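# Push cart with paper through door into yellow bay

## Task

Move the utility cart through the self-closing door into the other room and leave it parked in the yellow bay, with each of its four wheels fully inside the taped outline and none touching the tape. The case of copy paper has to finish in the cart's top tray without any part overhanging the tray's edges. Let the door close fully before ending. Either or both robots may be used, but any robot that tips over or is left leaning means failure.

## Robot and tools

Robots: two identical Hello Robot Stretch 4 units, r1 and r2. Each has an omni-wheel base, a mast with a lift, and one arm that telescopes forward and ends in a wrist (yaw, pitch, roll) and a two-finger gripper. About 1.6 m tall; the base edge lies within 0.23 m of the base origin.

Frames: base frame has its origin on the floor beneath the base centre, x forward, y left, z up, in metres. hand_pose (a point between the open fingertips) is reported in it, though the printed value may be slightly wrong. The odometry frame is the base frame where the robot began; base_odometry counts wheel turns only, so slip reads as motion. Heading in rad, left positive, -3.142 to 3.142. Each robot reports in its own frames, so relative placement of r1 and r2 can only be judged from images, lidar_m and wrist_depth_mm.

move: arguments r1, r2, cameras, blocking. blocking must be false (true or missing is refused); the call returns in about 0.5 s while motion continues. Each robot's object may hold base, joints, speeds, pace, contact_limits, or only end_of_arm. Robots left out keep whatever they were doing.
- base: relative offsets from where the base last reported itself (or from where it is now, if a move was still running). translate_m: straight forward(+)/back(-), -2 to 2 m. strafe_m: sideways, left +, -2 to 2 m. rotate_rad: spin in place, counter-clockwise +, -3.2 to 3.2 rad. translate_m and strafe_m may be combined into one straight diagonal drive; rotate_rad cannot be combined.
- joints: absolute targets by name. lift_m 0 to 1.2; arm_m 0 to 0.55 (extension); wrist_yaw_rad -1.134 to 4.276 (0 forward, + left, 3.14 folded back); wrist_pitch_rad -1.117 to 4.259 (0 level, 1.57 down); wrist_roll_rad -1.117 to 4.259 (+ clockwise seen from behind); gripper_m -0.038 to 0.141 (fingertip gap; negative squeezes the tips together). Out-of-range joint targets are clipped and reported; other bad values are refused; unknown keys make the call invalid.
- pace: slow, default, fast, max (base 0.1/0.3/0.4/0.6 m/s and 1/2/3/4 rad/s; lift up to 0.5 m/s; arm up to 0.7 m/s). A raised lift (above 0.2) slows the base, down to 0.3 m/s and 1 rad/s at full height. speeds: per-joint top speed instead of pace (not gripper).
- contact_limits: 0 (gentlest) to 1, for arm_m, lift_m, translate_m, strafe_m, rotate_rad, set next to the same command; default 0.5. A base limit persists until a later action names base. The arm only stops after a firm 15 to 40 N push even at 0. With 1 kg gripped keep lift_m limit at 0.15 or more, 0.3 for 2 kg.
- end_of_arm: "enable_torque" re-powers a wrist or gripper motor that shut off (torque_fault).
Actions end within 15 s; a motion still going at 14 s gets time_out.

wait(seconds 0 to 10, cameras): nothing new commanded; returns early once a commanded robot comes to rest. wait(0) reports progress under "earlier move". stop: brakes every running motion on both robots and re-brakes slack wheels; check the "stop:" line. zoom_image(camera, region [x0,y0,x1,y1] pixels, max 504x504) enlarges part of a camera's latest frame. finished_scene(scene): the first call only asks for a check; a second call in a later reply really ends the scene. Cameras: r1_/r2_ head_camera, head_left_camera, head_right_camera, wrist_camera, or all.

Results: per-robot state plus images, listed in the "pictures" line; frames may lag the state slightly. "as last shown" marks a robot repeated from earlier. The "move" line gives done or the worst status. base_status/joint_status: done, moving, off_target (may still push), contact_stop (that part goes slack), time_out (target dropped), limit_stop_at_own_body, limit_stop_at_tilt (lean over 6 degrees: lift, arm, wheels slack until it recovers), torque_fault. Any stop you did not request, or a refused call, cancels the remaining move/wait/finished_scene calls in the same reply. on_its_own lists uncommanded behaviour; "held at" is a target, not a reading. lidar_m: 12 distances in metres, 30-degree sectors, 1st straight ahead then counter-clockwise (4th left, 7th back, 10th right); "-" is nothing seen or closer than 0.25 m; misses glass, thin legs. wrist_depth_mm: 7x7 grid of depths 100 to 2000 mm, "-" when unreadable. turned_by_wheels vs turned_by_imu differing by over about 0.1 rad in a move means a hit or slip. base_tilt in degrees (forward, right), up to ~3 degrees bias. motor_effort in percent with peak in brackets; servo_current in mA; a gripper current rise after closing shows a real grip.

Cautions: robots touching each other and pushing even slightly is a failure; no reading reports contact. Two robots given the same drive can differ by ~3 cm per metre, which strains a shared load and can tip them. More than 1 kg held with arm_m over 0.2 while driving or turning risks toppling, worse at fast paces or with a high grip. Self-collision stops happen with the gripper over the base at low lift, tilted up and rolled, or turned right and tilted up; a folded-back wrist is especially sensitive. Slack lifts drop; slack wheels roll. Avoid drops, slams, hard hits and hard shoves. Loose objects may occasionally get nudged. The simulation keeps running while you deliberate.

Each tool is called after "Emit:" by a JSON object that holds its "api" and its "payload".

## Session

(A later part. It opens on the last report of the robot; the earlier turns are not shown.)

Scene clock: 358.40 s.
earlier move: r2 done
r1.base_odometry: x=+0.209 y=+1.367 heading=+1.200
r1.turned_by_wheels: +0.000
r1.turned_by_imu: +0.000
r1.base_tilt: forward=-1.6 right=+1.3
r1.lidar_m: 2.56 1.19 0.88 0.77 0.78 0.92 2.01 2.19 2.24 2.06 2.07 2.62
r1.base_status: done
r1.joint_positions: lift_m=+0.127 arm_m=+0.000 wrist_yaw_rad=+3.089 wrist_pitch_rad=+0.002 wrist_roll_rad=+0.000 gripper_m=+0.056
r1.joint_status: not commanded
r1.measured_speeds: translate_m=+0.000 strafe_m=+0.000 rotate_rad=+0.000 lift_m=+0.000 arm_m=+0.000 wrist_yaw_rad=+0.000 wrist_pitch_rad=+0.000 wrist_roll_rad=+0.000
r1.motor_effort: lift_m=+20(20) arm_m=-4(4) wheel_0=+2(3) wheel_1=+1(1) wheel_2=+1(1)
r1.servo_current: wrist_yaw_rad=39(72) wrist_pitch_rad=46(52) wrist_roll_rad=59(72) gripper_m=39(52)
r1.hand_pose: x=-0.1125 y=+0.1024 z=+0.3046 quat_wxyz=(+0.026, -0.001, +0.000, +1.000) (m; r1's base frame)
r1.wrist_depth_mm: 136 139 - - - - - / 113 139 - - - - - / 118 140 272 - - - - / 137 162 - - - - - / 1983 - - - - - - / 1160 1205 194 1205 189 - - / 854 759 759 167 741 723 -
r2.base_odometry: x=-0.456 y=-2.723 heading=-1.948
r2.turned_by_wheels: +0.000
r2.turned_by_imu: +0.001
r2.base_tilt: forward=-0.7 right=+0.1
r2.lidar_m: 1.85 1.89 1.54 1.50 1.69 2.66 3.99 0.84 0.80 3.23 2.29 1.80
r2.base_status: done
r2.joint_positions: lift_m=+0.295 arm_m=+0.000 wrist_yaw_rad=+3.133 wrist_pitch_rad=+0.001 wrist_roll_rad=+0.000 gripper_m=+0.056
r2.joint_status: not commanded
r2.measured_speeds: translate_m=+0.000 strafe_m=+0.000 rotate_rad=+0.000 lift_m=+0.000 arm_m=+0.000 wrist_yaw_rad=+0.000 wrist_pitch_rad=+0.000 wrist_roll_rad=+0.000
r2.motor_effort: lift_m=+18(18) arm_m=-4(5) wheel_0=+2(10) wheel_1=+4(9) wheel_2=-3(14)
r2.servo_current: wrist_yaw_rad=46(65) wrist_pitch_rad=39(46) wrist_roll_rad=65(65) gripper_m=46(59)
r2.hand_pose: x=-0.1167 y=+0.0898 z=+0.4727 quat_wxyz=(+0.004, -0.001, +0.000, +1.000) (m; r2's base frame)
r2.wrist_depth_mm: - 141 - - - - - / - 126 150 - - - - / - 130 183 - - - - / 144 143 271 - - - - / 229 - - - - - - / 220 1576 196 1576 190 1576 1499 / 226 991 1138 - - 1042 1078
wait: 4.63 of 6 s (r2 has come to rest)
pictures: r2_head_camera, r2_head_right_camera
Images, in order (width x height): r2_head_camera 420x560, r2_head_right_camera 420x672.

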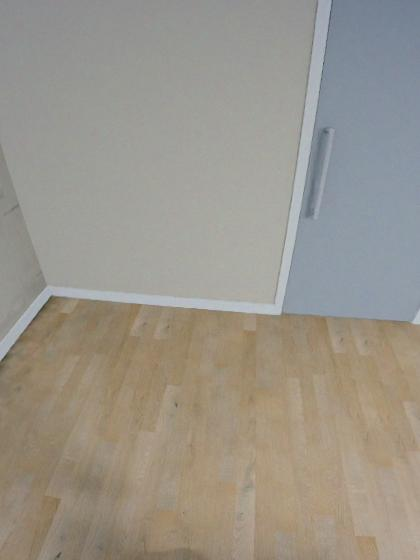

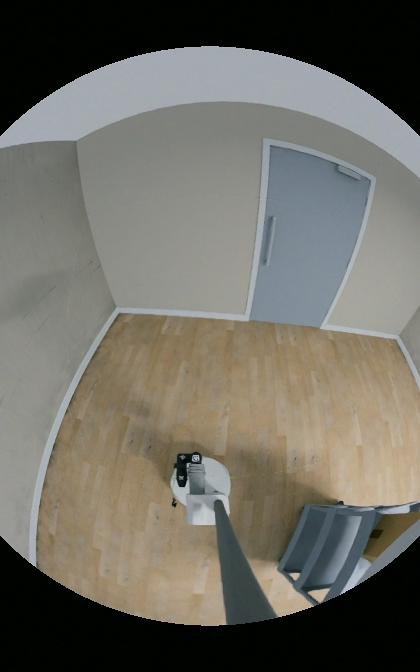

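Emit:
{"api": "move", "payload": {"r1": {"base": {"rotate_rad": 1.77}}, "r2": {"base": {"rotate_rad": -0.2}, "joints": {"lift_m": 0.69, "wrist_yaw_rad": 0.0, "gripper_m": 0.1}}, "blocking": false, "cameras": []}}

Emit:
{"api": "wait", "payload": {"seconds": 3, "cameras": ["r1_head_camera", "r1_head_left_camera"]}}

Emit:
{"api": "wait", "payload": {"seconds": 2, "cameras": ["r2_head_camera", "r2_wrist_camera"]}}

Scene clock: 413.47 s.
move: r1 moving; r2 moving
r1.base_odometry: x=+0.209 y=+1.367 heading=+1.452
r1.turned_by_wheels: +0.252
r1.turned_by_imu: +0.252
r1.base_tilt: forward=-1.6 right=+1.3
r1.lidar_m: 1.98 1.00 0.82 0.78 0.77 1.20 2.14 2.34 2.10 2.07 2.24 2.59
r1.base_status: rotate_rad moving
r1.joint_positions: lift_m=+0.127 arm_m=+0.000 wrist_yaw_rad=+3.089 wrist_pitch_rad=+0.002 wrist_roll_rad=+0.000 gripper_m=+0.056
r1.joint_status: not commanded
r1.measured_speeds: translate_m=+0.000 strafe_m=+0.000 rotate_rad=+0.971 lift_m=+0.000 arm_m=+0.000 wrist_yaw_rad=+0.000 wrist_pitch_rad=+0.000 wrist_roll_rad=+0.000
r1.motor_effort: lift_m=+20(20) arm_m=-4(4) wheel_0=-8(9) wheel_1=-6(8) wheel_2=-6(7)
r1.servo_current: wrist_yaw_rad=46(72) wrist_pitch_rad=33(46) wrist_roll_rad=59(59) gripper_m=52(52)
r1.hand_pose: x=-0.1125 y=+0.1024 z=+0.3046 quat_wxyz=(+0.026, -0.001, +0.000, +1.000) (m; r1's base frame)
r1.wrist_depth_mm: 136 138 - - - - - / 113 140 - - - - - / 118 140 273 - - - - / 137 162 - - - - - / 1983 - - - - - - / 1182 1205 194 1205 191 1118 - / 798 147 768 167 741 768 778
r2.base_odometry: x=-0.456 y=-2.723 heading=-2.131
r2.turned_by_wheels: -0.182
r2.turned_by_imu: -0.177
r2.base_tilt: forward=-0.7 right=+0.1
r2.lidar_m: 1.80 1.90 1.59 1.53 1.59 2.12 4.09 0.94 0.80 0.81 2.69 1.91
r2.base_status: rotate_rad moving
r2.joint_positions: lift_m=+0.333 arm_m=+0.000 wrist_yaw_rad=+2.569 wrist_pitch_rad=+0.001 wrist_roll_rad=+0.000 gripper_m=+0.075
r2.joint_status: lift_m moving; wrist_yaw_rad moving; gripper_m moving
r2.measured_speeds: translate_m=+0.000 strafe_m=+0.000 rotate_rad=-0.291 lift_m=+0.146 arm_m=+0.000 wrist_yaw_rad=-1.745 wrist_pitch_rad=+0.000 wrist_roll_rad=+0.000
r2.motor_effort: lift_m=+22(25) arm_m=-4(4) wheel_0=+6(12) wheel_1=+4(9) wheel_2=+4(10)
r2.servo_current: wrist_yaw_rad=85(202) wrist_pitch_rad=33(46) wrist_roll_rad=59(59) gripper_m=85(91)
r2.hand_pose: x=-0.0241 y=+0.2297 z=+0.5104 quat_wxyz=(+0.282, -0.001, +0.000, +0.959) (m; r2's base frame)
r2.wrist_depth_mm: - - - - - - - / - - - - - - - / - - - - - - - / - - - - - - - / - - - - - - - / 1708 1661 191 1661 192 - - / 1205 1118 1205 - 1182 1098 1138
pictures: none
No camera images: "cameras" was empty.

Scene clock: 415.13 s.
earlier move: r1 done; r2 moving
r1.base_odometry: x=+0.210 y=+1.367 heading=+2.970
r1.turned_by_wheels: +1.518
r1.turned_by_imu: +1.526
r1.base_tilt: forward=-1.6 right=+1.3
r1.lidar_m: 0.78 0.78 1.14 2.13 2.27 2.10 2.06 2.20 2.64 2.36 1.02 0.82
r1.base_status: done
r1.joint_positions: lift_m=+0.127 arm_m=+0.000 wrist_yaw_rad=+3.089 wrist_pitch_rad=+0.002 wrist_roll_rad=+0.000 gripper_m=+0.056
r1.joint_status: not commanded
r1.measured_speeds: translate_m=+0.000 strafe_m=+0.000 rotate_rad=+0.000 lift_m=+0.000 arm_m=+0.000 wrist_yaw_rad=+0.000 wrist_pitch_rad=+0.000 wrist_roll_rad=+0.000
r1.motor_effort: lift_m=+20(20) arm_m=-4(4) wheel_0=-2(10) wheel_1=+0(10) wheel_2=-3(9)
r1.servo_current: wrist_yaw_rad=46(72) wrist_pitch_rad=39(52) wrist_roll_rad=52(72) gripper_m=39(52)
r1.hand_pose: x=-0.1125 y=+0.1024 z=+0.3046 quat_wxyz=(+0.026, -0.001, +0.000, +1.000) (m; r1's base frame)
r1.wrist_depth_mm: 136 139 - - - - - / 113 139 - - - - - / 118 140 272 - - - - / 137 161 - - - - - / 1983 - - - - - - / 1205 1205 191 1205 191 1160 1255 / 842 159 759 167 741 788 768
r2.base_odometry: x=-0.456 y=-2.724 heading=-2.147
r2.turned_by_wheels: -0.017
r2.turned_by_imu: -0.016
r2.base_tilt: forward=-0.7 right=+0.1
r2.lidar_m: 1.81 1.90 1.61 1.53 1.56 2.12 4.08 0.96 0.81 0.81 2.72 1.93
r2.base_status: done
r2.joint_positions: lift_m=+0.686 arm_m=+0.000 wrist_yaw_rad=+0.003 wrist_pitch_rad=+0.001 wrist_roll_rad=+0.000 gripper_m=+0.100
r2.joint_status: lift_m moving; wrist_yaw_rad moving; the others done
r2.measured_speeds: translate_m=+0.000 strafe_m=+0.000 rotate_rad=+0.000 lift_m=+0.049 arm_m=+0.000 wrist_yaw_rad=-0.005 wrist_pitch_rad=+0.000 wrist_roll_rad=+0.000
r2.motor_effort: lift_m=+22(26) arm_m=-4(4) wheel_0=+4(12) wheel_1=+1(9) wheel_2=+5(10)
r2.servo_current: wrist_yaw_rad=65(202) wrist_pitch_rad=39(46) wrist_roll_rad=46(59) gripper_m=52(104)
r2.hand_pose: x=+0.4596 y=-0.0866 z=+0.8643 quat_wxyz=(+1.000, +0.000, +0.001, +0.001) (m; r2's base frame)
r2.wrist_depth_mm: - - - - - - - / - - - - - - - / - - - - - - - / - - - - - - - / - - - - - - - / - - 190 - 184 - - / - - - - - - -
wait: 1.67 of 3 s (r1 has come to rest)
pictures: r1_head_camera, r1_head_left_camera
Images, in order (width x height): r1_head_camera 420x560, r1_head_left_camera 420x672.

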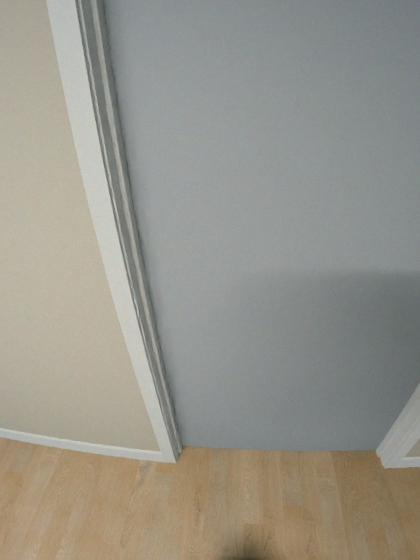

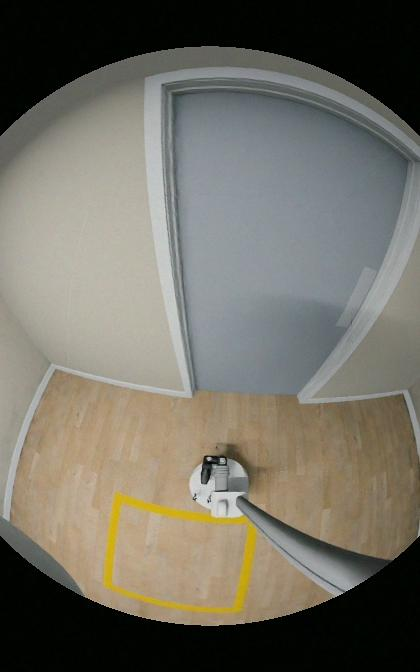

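Scene clock: 415.57 s.
earlier move: r2 done
r1.base_odometry: x=+0.210 y=+1.367 heading=+2.970
r1.turned_by_wheels: +0.000
r1.turned_by_imu: +0.000
r1.base_tilt: forward=-1.6 right=+1.3
r1.lidar_m: 0.79 0.77 1.13 2.15 2.29 2.09 2.05 2.21 2.64 2.33 1.02 0.82
r1.base_status: done
r1.joint_positions: lift_m=+0.127 arm_m=+0.000 wrist_yaw_rad=+3.089 wrist_pitch_rad=+0.002 wrist_roll_rad=+0.000 gripper_m=+0.056
r1.joint_status: not commanded
r1.measured_speeds: translate_m=+0.000 strafe_m=+0.000 rotate_rad=+0.000 lift_m=+0.000 arm_m=+0.000 wrist_yaw_rad=+0.000 wrist_pitch_rad=+0.000 wrist_roll_rad=+0.000
r1.motor_effort: lift_m=+20(20) arm_m=-4(4) wheel_0=-3(10) wheel_1=+0(10) wheel_2=-3(9)
r1.servo_current: wrist_yaw_rad=52(72) wrist_pitch_rad=39(52) wrist_roll_rad=46(72) gripper_m=39(52)
r1.hand_pose: x=-0.1125 y=+0.1024 z=+0.3046 quat_wxyz=(+0.026, -0.001, +0.000, +1.000) (m; r1's base frame)
r1.wrist_depth_mm: 136 138 - - - - - / 113 139 - - - - - / 117 139 273 - - - - / 137 161 - - - - - / 1921 - - - - - - / 1160 1182 191 1182 191 1182 1229 / 854 159 759 167 741 768 759
r2.base_odometry: x=-0.456 y=-2.724 heading=-2.147
r2.turned_by_wheels: +0.000
r2.turned_by_imu: +0.000
r2.base_tilt: forward=-0.7 right=+0.0
r2.lidar_m: 1.80 1.89 1.62 1.52 1.55 2.11 4.10 0.97 0.80 0.80 2.71 1.90
r2.base_status: done
r2.joint_positions: lift_m=+0.690 arm_m=+0.000 wrist_yaw_rad=+0.003 wrist_pitch_rad=+0.001 wrist_roll_rad=+0.000 gripper_m=+0.100
r2.joint_status: all done
r2.measured_speeds: translate_m=+0.000 strafe_m=+0.000 rotate_rad=+0.000 lift_m=+0.000 arm_m=+0.000 wrist_yaw_rad=+0.000 wrist_pitch_rad=+0.000 wrist_roll_rad=+0.000
r2.motor_effort: lift_m=+21(26) arm_m=-4(4) wheel_0=+4(12) wheel_1=+1(9) wheel_2=+4(10)
r2.servo_current: wrist_yaw_rad=46(202) wrist_pitch_rad=39(46) wrist_roll_rad=52(59) gripper_m=52(104)
r2.hand_pose: x=+0.4596 y=-0.0866 z=+0.8675 quat_wxyz=(+1.000, +0.000, +0.001, +0.001) (m; r2's base frame)
r2.wrist_depth_mm: - - - - - - - / - - - - - - - / - - - - - - - / - - - - - - - / - - - - - - - / - - 190 - 185 - - / - - - - - - -
wait: 0.43 of 2 s (r2 has come to rest)
pictures: r2_head_camera, r2_wrist_camera
Images, in order (width x height): r2_head_camera 420x560, r2_wrist_camera 616x392.

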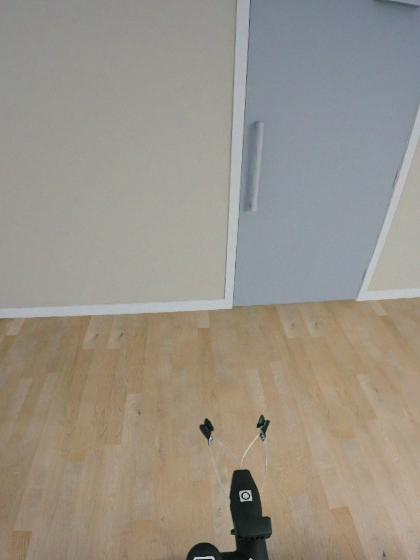

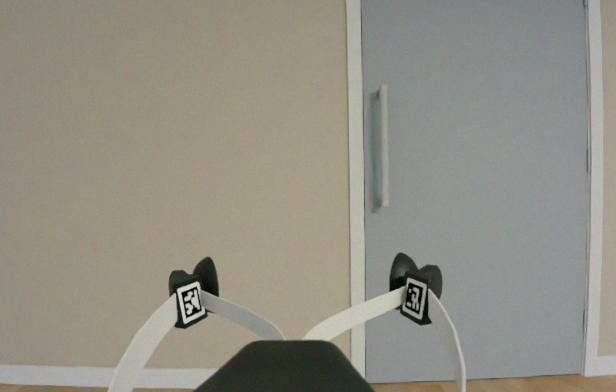

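Emit:
{"api": "move", "payload": {"r1": {"base": {"strafe_m": -0.26}}, "r2": {"base": {"translate_m": 0.7, "strafe_m": -0.27}}, "blocking": false, "cameras": []}}

Emit:
{"api": "wait", "payload": {"seconds": 2.5, "cameras": ["r1_head_camera"]}}

Emit:
{"api": "wait", "payload": {"seconds": 3, "cameras": ["r2_head_camera", "r2_wrist_camera"]}}

Scene clock: 450.63 s.
move: r1 moving; r2 moving
r1.base_odometry: x=+0.216 y=+1.403 heading=+2.970
r1.turned_by_wheels: +0.000
r1.turned_by_imu: +0.000
r1.base_tilt: forward=-1.6 right=+1.3
r1.lidar_m: 0.78 0.78 1.09 2.16 2.31 2.10 2.05 2.21 2.61 2.34 1.00 0.83
r1.base_status: strafe_m moving
r1.joint_positions: lift_m=+0.127 arm_m=+0.000 wrist_yaw_rad=+3.089 wrist_pitch_rad=+0.002 wrist_roll_rad=+0.000 gripper_m=+0.056
r1.joint_status: not commanded
r1.measured_speeds: translate_m=-0.001 strafe_m=-0.140 rotate_rad=+0.002 lift_m=+0.000 arm_m=+0.000 wrist_yaw_rad=+0.000 wrist_pitch_rad=+0.000 wrist_roll_rad=+0.000
r1.motor_effort: lift_m=+20(20) arm_m=-4(4) wheel_0=+8(10) wheel_1=-8(9) wheel_2=-1(1)
r1.servo_current: wrist_yaw_rad=65(65) wrist_pitch_rad=39(46) wrist_roll_rad=46(59) gripper_m=46(46)
r1.hand_pose: x=-0.1125 y=+0.1024 z=+0.3046 quat_wxyz=(+0.026, -0.001, +0.000, +1.000) (m; r1's base frame)
r1.wrist_depth_mm: 136 139 - - - - - / 114 139 - - - - - / 117 140 273 - - - - / 137 162 - - - - - / 1921 - - - - - - / 1182 1182 193 1205 190 1160 1229 / 854 750 759 167 741 778 820
r2.base_odometry: x=-0.483 y=-2.743 heading=-2.147
r2.turned_by_wheels: +0.000
r2.turned_by_imu: +0.001
r2.base_tilt: forward=-0.7 right=+0.0
r2.lidar_m: 1.78 1.88 1.61 1.55 1.58 2.12 4.11 0.94 0.79 0.82 2.70 1.92
r2.base_status: translate_m moving; strafe_m moving
r2.joint_positions: lift_m=+0.690 arm_m=+0.000 wrist_yaw_rad=+0.003 wrist_pitch_rad=+0.001 wrist_roll_rad=+0.000 gripper_m=+0.100
r2.joint_status: not commanded
r2.measured_speeds: translate_m=+0.123 strafe_m=-0.046 rotate_rad=+0.003 lift_m=+0.000 arm_m=+0.000 wrist_yaw_rad=+0.000 wrist_pitch_rad=+0.000 wrist_roll_rad=+0.000
r2.motor_effort: lift_m=+21(21) arm_m=-4(4) wheel_0=+12(13) wheel_1=+6(6) wheel_2=-11(13)
r2.servo_current: wrist_yaw_rad=39(59) wrist_pitch_rad=46(46) wrist_roll_rad=46(65) gripper_m=39(59)
r2.hand_pose: x=+0.4596 y=-0.0866 z=+0.8675 quat_wxyz=(+1.000, +0.000, +0.001, +0.001) (m; r2's base frame)
r2.wrist_depth_mm: - - - - - - - / - - - - - - - / - - - - - - - / - - - - - - - / - - - - - - - / - - 190 - 184 - - / - - - - - - -
pictures: none
No camera images: "cameras" was empty.

Scene clock: 452.30 s.
earlier move: r1 done; r2 moving
r1.base_odometry: x=+0.254 y=+1.623 heading=+2.970
r1.turned_by_wheels: +0.000
r1.turned_by_imu: -0.001
r1.base_tilt: forward=-1.6 right=+1.3
r1.lidar_m: 0.78 0.83 1.11 2.39 2.53 2.11 2.05 2.21 2.40 2.28 0.96 0.80
r1.base_status: done
r1.joint_positions: lift_m=+0.127 arm_m=+0.000 wrist_yaw_rad=+3.089 wrist_pitch_rad=+0.002 wrist_roll_rad=+0.000 gripper_m=+0.056
r1.joint_status: not commanded
r1.measured_speeds: translate_m=+0.000 strafe_m=+0.000 rotate_rad=+0.000 lift_m=+0.000 arm_m=+0.000 wrist_yaw_rad=+0.000 wrist_pitch_rad=+0.000 wrist_roll_rad=+0.000
r1.motor_effort: lift_m=+20(20) arm_m=-4(4) wheel_0=+0(13) wheel_1=+1(10) wheel_2=-1(2)
r1.servo_current: wrist_yaw_rad=46(65) wrist_pitch_rad=46(46) wrist_roll_rad=59(65) gripper_m=39(52)
r1.hand_pose: x=-0.1125 y=+0.1024 z=+0.3046 quat_wxyz=(+0.026, -0.001, +0.000, +1.000) (m; r1's base frame)
r1.wrist_depth_mm: 136 138 - - - - - / 113 139 - - - - - / 116 139 272 - - - - / 137 159 - - - - - / 1983 - - - - - - / 1182 1182 194 1182 191 1182 1138 / 831 759 750 166 732 778 820
r2.base_odometry: x=-0.847 y=-3.006 heading=-2.147
r2.turned_by_wheels: +0.000
r2.turned_by_imu: +0.001
r2.base_tilt: forward=-0.7 right=+0.1
r2.lidar_m: 1.36 1.44 1.79 1.71 1.77 2.35 - 0.88 0.88 3.04 2.10 1.45
r2.base_status: translate_m moving; strafe_m moving
r2.joint_positions: lift_m=+0.690 arm_m=+0.000 wrist_yaw_rad=+0.003 wrist_pitch_rad=+0.001 wrist_roll_rad=+0.000 gripper_m=+0.100
r2.joint_status: not commanded
r2.measured_speeds: translate_m=+0.280 strafe_m=-0.107 rotate_rad=+0.000 lift_m=+0.000 arm_m=+0.000 wrist_yaw_rad=+0.000 wrist_pitch_rad=+0.000 wrist_roll_rad=+0.000
r2.motor_effort: lift_m=+20(21) arm_m=-4(4) wheel_0=+5(13) wheel_1=+5(7) wheel_2=-9(15)
r2.servo_current: wrist_yaw_rad=52(59) wrist_pitch_rad=39(52) wrist_roll_rad=46(65) gripper_m=52(59)
r2.hand_pose: x=+0.4596 y=-0.0866 z=+0.8676 quat_wxyz=(+1.000, +0.000, +0.001, +0.001) (m; r2's base frame)
r2.wrist_depth_mm: - - - 1160 - - - / - - - 1160 - - - / - - - - - - - / - - - - - - - / - - - - - - - / - - 190 - 184 - - / - - - - - - -
wait: 1.67 of 2.5 s (r1 has come to rest)
pictures: r1_head_camera
Images, in order (width x height): r1_head_camera 420x560.

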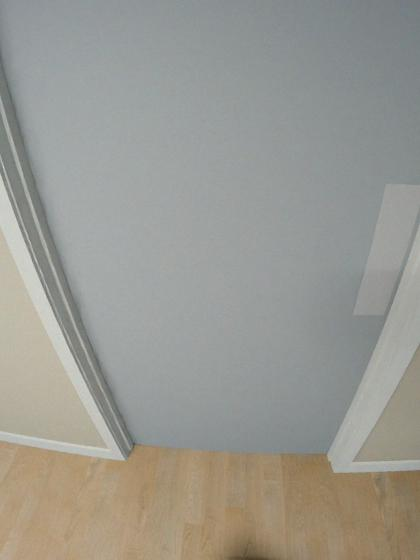

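Scene clock: 454.03 s.
earlier move: r2 done
r1.base_odometry: x=+0.254 y=+1.623 heading=+2.970
r1.turned_by_wheels: +0.000
r1.turned_by_imu: +0.000
r1.base_tilt: forward=-1.6 right=+1.3
r1.lidar_m: 0.76 0.81 1.08 2.39 2.53 2.13 2.05 2.23 2.34 2.29 0.96 0.78
r1.base_status: done
r1.joint_positions: lift_m=+0.127 arm_m=+0.000 wrist_yaw_rad=+3.089 wrist_pitch_rad=+0.002 wrist_roll_rad=+0.000 gripper_m=+0.056
r1.joint_status: not commanded
r1.measured_speeds: translate_m=+0.000 strafe_m=+0.000 rotate_rad=+0.000 lift_m=+0.000 arm_m=+0.000 wrist_yaw_rad=+0.000 wrist_pitch_rad=+0.000 wrist_roll_rad=+0.000
r1.motor_effort: lift_m=+20(20) arm_m=-4(4) wheel_0=+0(13) wheel_1=+1(10) wheel_2=-1(2)
r1.servo_current: wrist_yaw_rad=65(65) wrist_pitch_rad=46(52) wrist_roll_rad=39(65) gripper_m=39(52)
r1.hand_pose: x=-0.1125 y=+0.1024 z=+0.3046 quat_wxyz=(+0.026, -0.001, +0.000, +1.000) (m; r1's base frame)
r1.wrist_depth_mm: 136 138 - - - - - / 113 139 - - - - - / 117 140 273 - - - - / 137 160 - - - - - / 1921 - - - - - - / 1205 1205 194 1182 191 1182 1098 / 842 759 759 167 750 778 820
r2.base_odometry: x=-1.064 y=-3.163 heading=-2.147
r2.turned_by_wheels: +0.000
r2.turned_by_imu: +0.000
r2.base_tilt: forward=-0.7 right=+0.0
r2.lidar_m: 1.07 1.18 1.57 1.82 1.87 2.52 1.46 0.98 1.37 2.93 1.67 1.21
r2.base_status: done
r2.joint_positions: lift_m=+0.690 arm_m=+0.000 wrist_yaw_rad=+0.003 wrist_pitch_rad=+0.001 wrist_roll_rad=+0.000 gripper_m=+0.100
r2.joint_status: not commanded
r2.measured_speeds: translate_m=+0.000 strafe_m=+0.000 rotate_rad=+0.000 lift_m=+0.000 arm_m=+0.000 wrist_yaw_rad=+0.000 wrist_pitch_rad=+0.000 wrist_roll_rad=+0.000
r2.motor_effort: lift_m=+20(21) arm_m=-4(4) wheel_0=+2(13) wheel_1=+3(7) wheel_2=-5(15)
r2.servo_current: wrist_yaw_rad=46(59) wrist_pitch_rad=39(52) wrist_roll_rad=46(65) gripper_m=52(59)
r2.hand_pose: x=+0.4596 y=-0.0866 z=+0.8676 quat_wxyz=(+1.000, +0.000, +0.001, +0.001) (m; r2's base frame)
r2.wrist_depth_mm: - - - 904 - - - / - - - 904 - - - / - - - - - - - / - - - - - - - / - - - - - - - / - - 190 - 184 - - / - - - - - - -
wait: 1.73 of 3 s (r2 has come to rest)
pictures: r2_head_camera, r2_wrist_camera
Images, in order (width x height): r2_head_camera 420x560, r2_wrist_camera 616x392.

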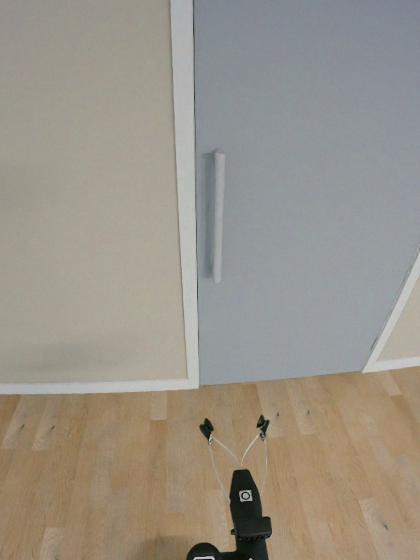

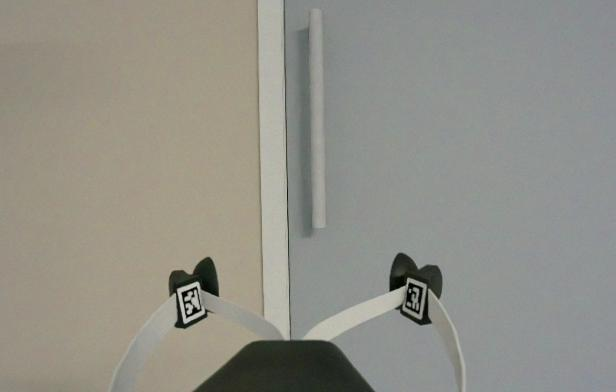

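Emit:
{"api": "move", "payload": {"r2": {"base": {"translate_m": 0.45, "strafe_m": -0.03}, "joints": {"lift_m": 0.76}}, "blocking": false, "cameras": []}}

Emit:
{"api": "wait", "payload": {"seconds": 4, "cameras": ["r2_head_camera", "r2_wrist_camera"]}}

Scene clock: 486.80 s.
move: r2 moving
r1.base_odometry: x=+0.254 y=+1.623 heading=+2.970
r1.turned_by_wheels: +0.000
r1.turned_by_imu: +0.000
r1.base_tilt: forward=-1.6 right=+1.3
r1.lidar_m: 0.78 0.84 1.11 2.40 2.54 2.13 2.07 2.20 2.36 2.31 0.97 0.82
r1.base_status: not commanded
r1.joint_positions: lift_m=+0.127 arm_m=+0.000 wrist_yaw_rad=+3.089 wrist_pitch_rad=+0.002 wrist_roll_rad=+0.000 gripper_m=+0.056
r1.joint_status: not commanded
r1.measured_speeds: translate_m=+0.000 strafe_m=+0.000 rotate_rad=+0.000 lift_m=+0.000 arm_m=+0.000 wrist_yaw_rad=+0.000 wrist_pitch_rad=+0.000 wrist_roll_rad=+0.000
r1.motor_effort: lift_m=+20(20) arm_m=-4(4) wheel_0=+0(0) wheel_1=+1(1) wheel_2=-1(1)
r1.servo_current: wrist_yaw_rad=59(59) wrist_pitch_rad=46(46) wrist_roll_rad=65(72) gripper_m=39(46)
r1.hand_pose: x=-0.1125 y=+0.1024 z=+0.3046 quat_wxyz=(+0.026, -0.001, +0.000, +1.000) (m; r1's base frame)
r1.wrist_depth_mm: 136 138 - - - - - / 113 139 - - - - - / 117 139 271 - - - - / 137 160 - - - - - / 1921 - - - - - - / 1182 1182 195 1182 191 1160 1118 / 842 759 750 167 750 768 820
r2.base_odometry: x=-1.083 y=-3.188 heading=-2.147
r2.turned_by_wheels: +0.000
r2.turned_by_imu: +0.001
r2.base_tilt: forward=-0.7 right=+0.1
r2.lidar_m: 1.05 1.16 1.56 1.82 1.87 2.49 1.53 1.03 3.07 2.92 1.68 1.20
r2.base_status: translate_m moving; strafe_m moving
r2.joint_positions: lift_m=+0.727 arm_m=+0.000 wrist_yaw_rad=+0.003 wrist_pitch_rad=+0.001 wrist_roll_rad=+0.000 gripper_m=+0.100
r2.joint_status: lift_m moving
r2.measured_speeds: translate_m=+0.121 strafe_m=-0.007 rotate_rad=-0.001 lift_m=+0.141 arm_m=+0.000 wrist_yaw_rad=+0.000 wrist_pitch_rad=+0.000 wrist_roll_rad=+0.000
r2.motor_effort: lift_m=+21(24) arm_m=-4(4) wheel_0=+8(10) wheel_1=+6(8) wheel_2=-12(14)
r2.servo_current: wrist_yaw_rad=52(59) wrist_pitch_rad=46(46) wrist_roll_rad=59(59) gripper_m=46(59)
r2.hand_pose: x=+0.4596 y=-0.0866 z=+0.9053 quat_wxyz=(+1.000, +0.000, +0.001, +0.001) (m; r2's base frame)
r2.wrist_depth_mm: - - - 820 - - - / - - - 878 - - - / - - - 891 - - - / - - - 878 - - - / - - - - - - - / - - 190 - 185 - - / - - - - - - -
pictures: none
No camera images: "cameras" was empty.

Scene clock: 489.30 s.
earlier move: r2 done
r1.base_odometry: x=+0.254 y=+1.623 heading=+2.970
r1.turned_by_wheels: +0.000
r1.turned_by_imu: +0.000
r1.base_tilt: forward=-1.6 right=+1.3
r1.lidar_m: 0.78 0.83 1.06 2.37 2.53 2.13 2.07 2.21 2.38 2.29 0.97 0.81
r1.base_status: not commanded
r1.joint_positions: lift_m=+0.127 arm_m=+0.000 wrist_yaw_rad=+3.089 wrist_pitch_rad=+0.002 wrist_roll_rad=+0.000 gripper_m=+0.056
r1.joint_status: not commanded
r1.measured_speeds: translate_m=+0.000 strafe_m=+0.000 rotate_rad=+0.000 lift_m=+0.000 arm_m=+0.000 wrist_yaw_rad=+0.000 wrist_pitch_rad=+0.000 wrist_roll_rad=+0.000
r1.motor_effort: lift_m=+20(20) arm_m=-4(4) wheel_0=+0(1) wheel_1=+1(1) wheel_2=-1(1)
r1.servo_current: wrist_yaw_rad=52(65) wrist_pitch_rad=39(46) wrist_roll_rad=26(72) gripper_m=46(46)
r1.hand_pose: x=-0.1125 y=+0.1024 z=+0.3046 quat_wxyz=(+0.026, -0.001, +0.000, +1.000) (m; r1's base frame)
r1.wrist_depth_mm: 136 138 - - - - - / 113 139 - - - - - / 116 139 272 - - - - / 137 160 - - - - - / 1921 - - - - - - / 1205 1182 195 1182 190 1138 1118 / 842 759 759 167 741 768 809
r2.base_odometry: x=-1.334 y=-3.524 heading=-2.147
r2.turned_by_wheels: +0.000
r2.turned_by_imu: +0.001
r2.base_tilt: forward=-0.7 right=+0.0
r2.lidar_m: 0.63 0.74 0.98 1.86 1.93 2.58 1.69 1.40 3.04 2.86 1.06 0.74
r2.base_status: done
r2.joint_positions: lift_m=+0.760 arm_m=+0.000 wrist_yaw_rad=+0.003 wrist_pitch_rad=+0.001 wrist_roll_rad=+0.000 gripper_m=+0.100
r2.joint_status: all done
r2.measured_speeds: translate_m=+0.000 strafe_m=+0.000 rotate_rad=+0.000 lift_m=+0.000 arm_m=+0.000 wrist_yaw_rad=+0.000 wrist_pitch_rad=+0.000 wrist_roll_rad=+0.000
r2.motor_effort: lift_m=+21(25) arm_m=-4(4) wheel_0=+4(12) wheel_1=+2(8) wheel_2=-1(15)
r2.servo_current: wrist_yaw_rad=52(59) wrist_pitch_rad=39(52) wrist_roll_rad=52(59) gripper_m=52(59)
r2.hand_pose: x=+0.4596 y=-0.0866 z=+0.9375 quat_wxyz=(+1.000, +0.000, +0.001, +0.001) (m; r2's base frame)
r2.wrist_depth_mm: 473 473 459 402 - - - / 473 473 466 402 - - - / 480 480 469 399 - - - / 480 480 466 404 - - - / - 484 469 404 - - - / - - 196 404 185 - - / - - 473 - - - -
wait: 2.50 of 4 s (r2 has come to rest)
pictures: r2_head_camera, r2_wrist_camera
Images, in order (width x height): r2_head_camera 420x560, r2_wrist_camera 616x392.

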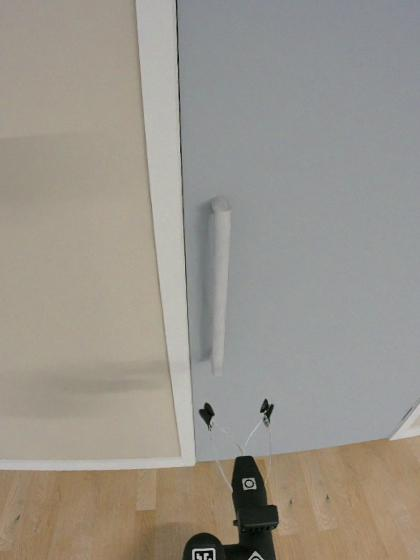

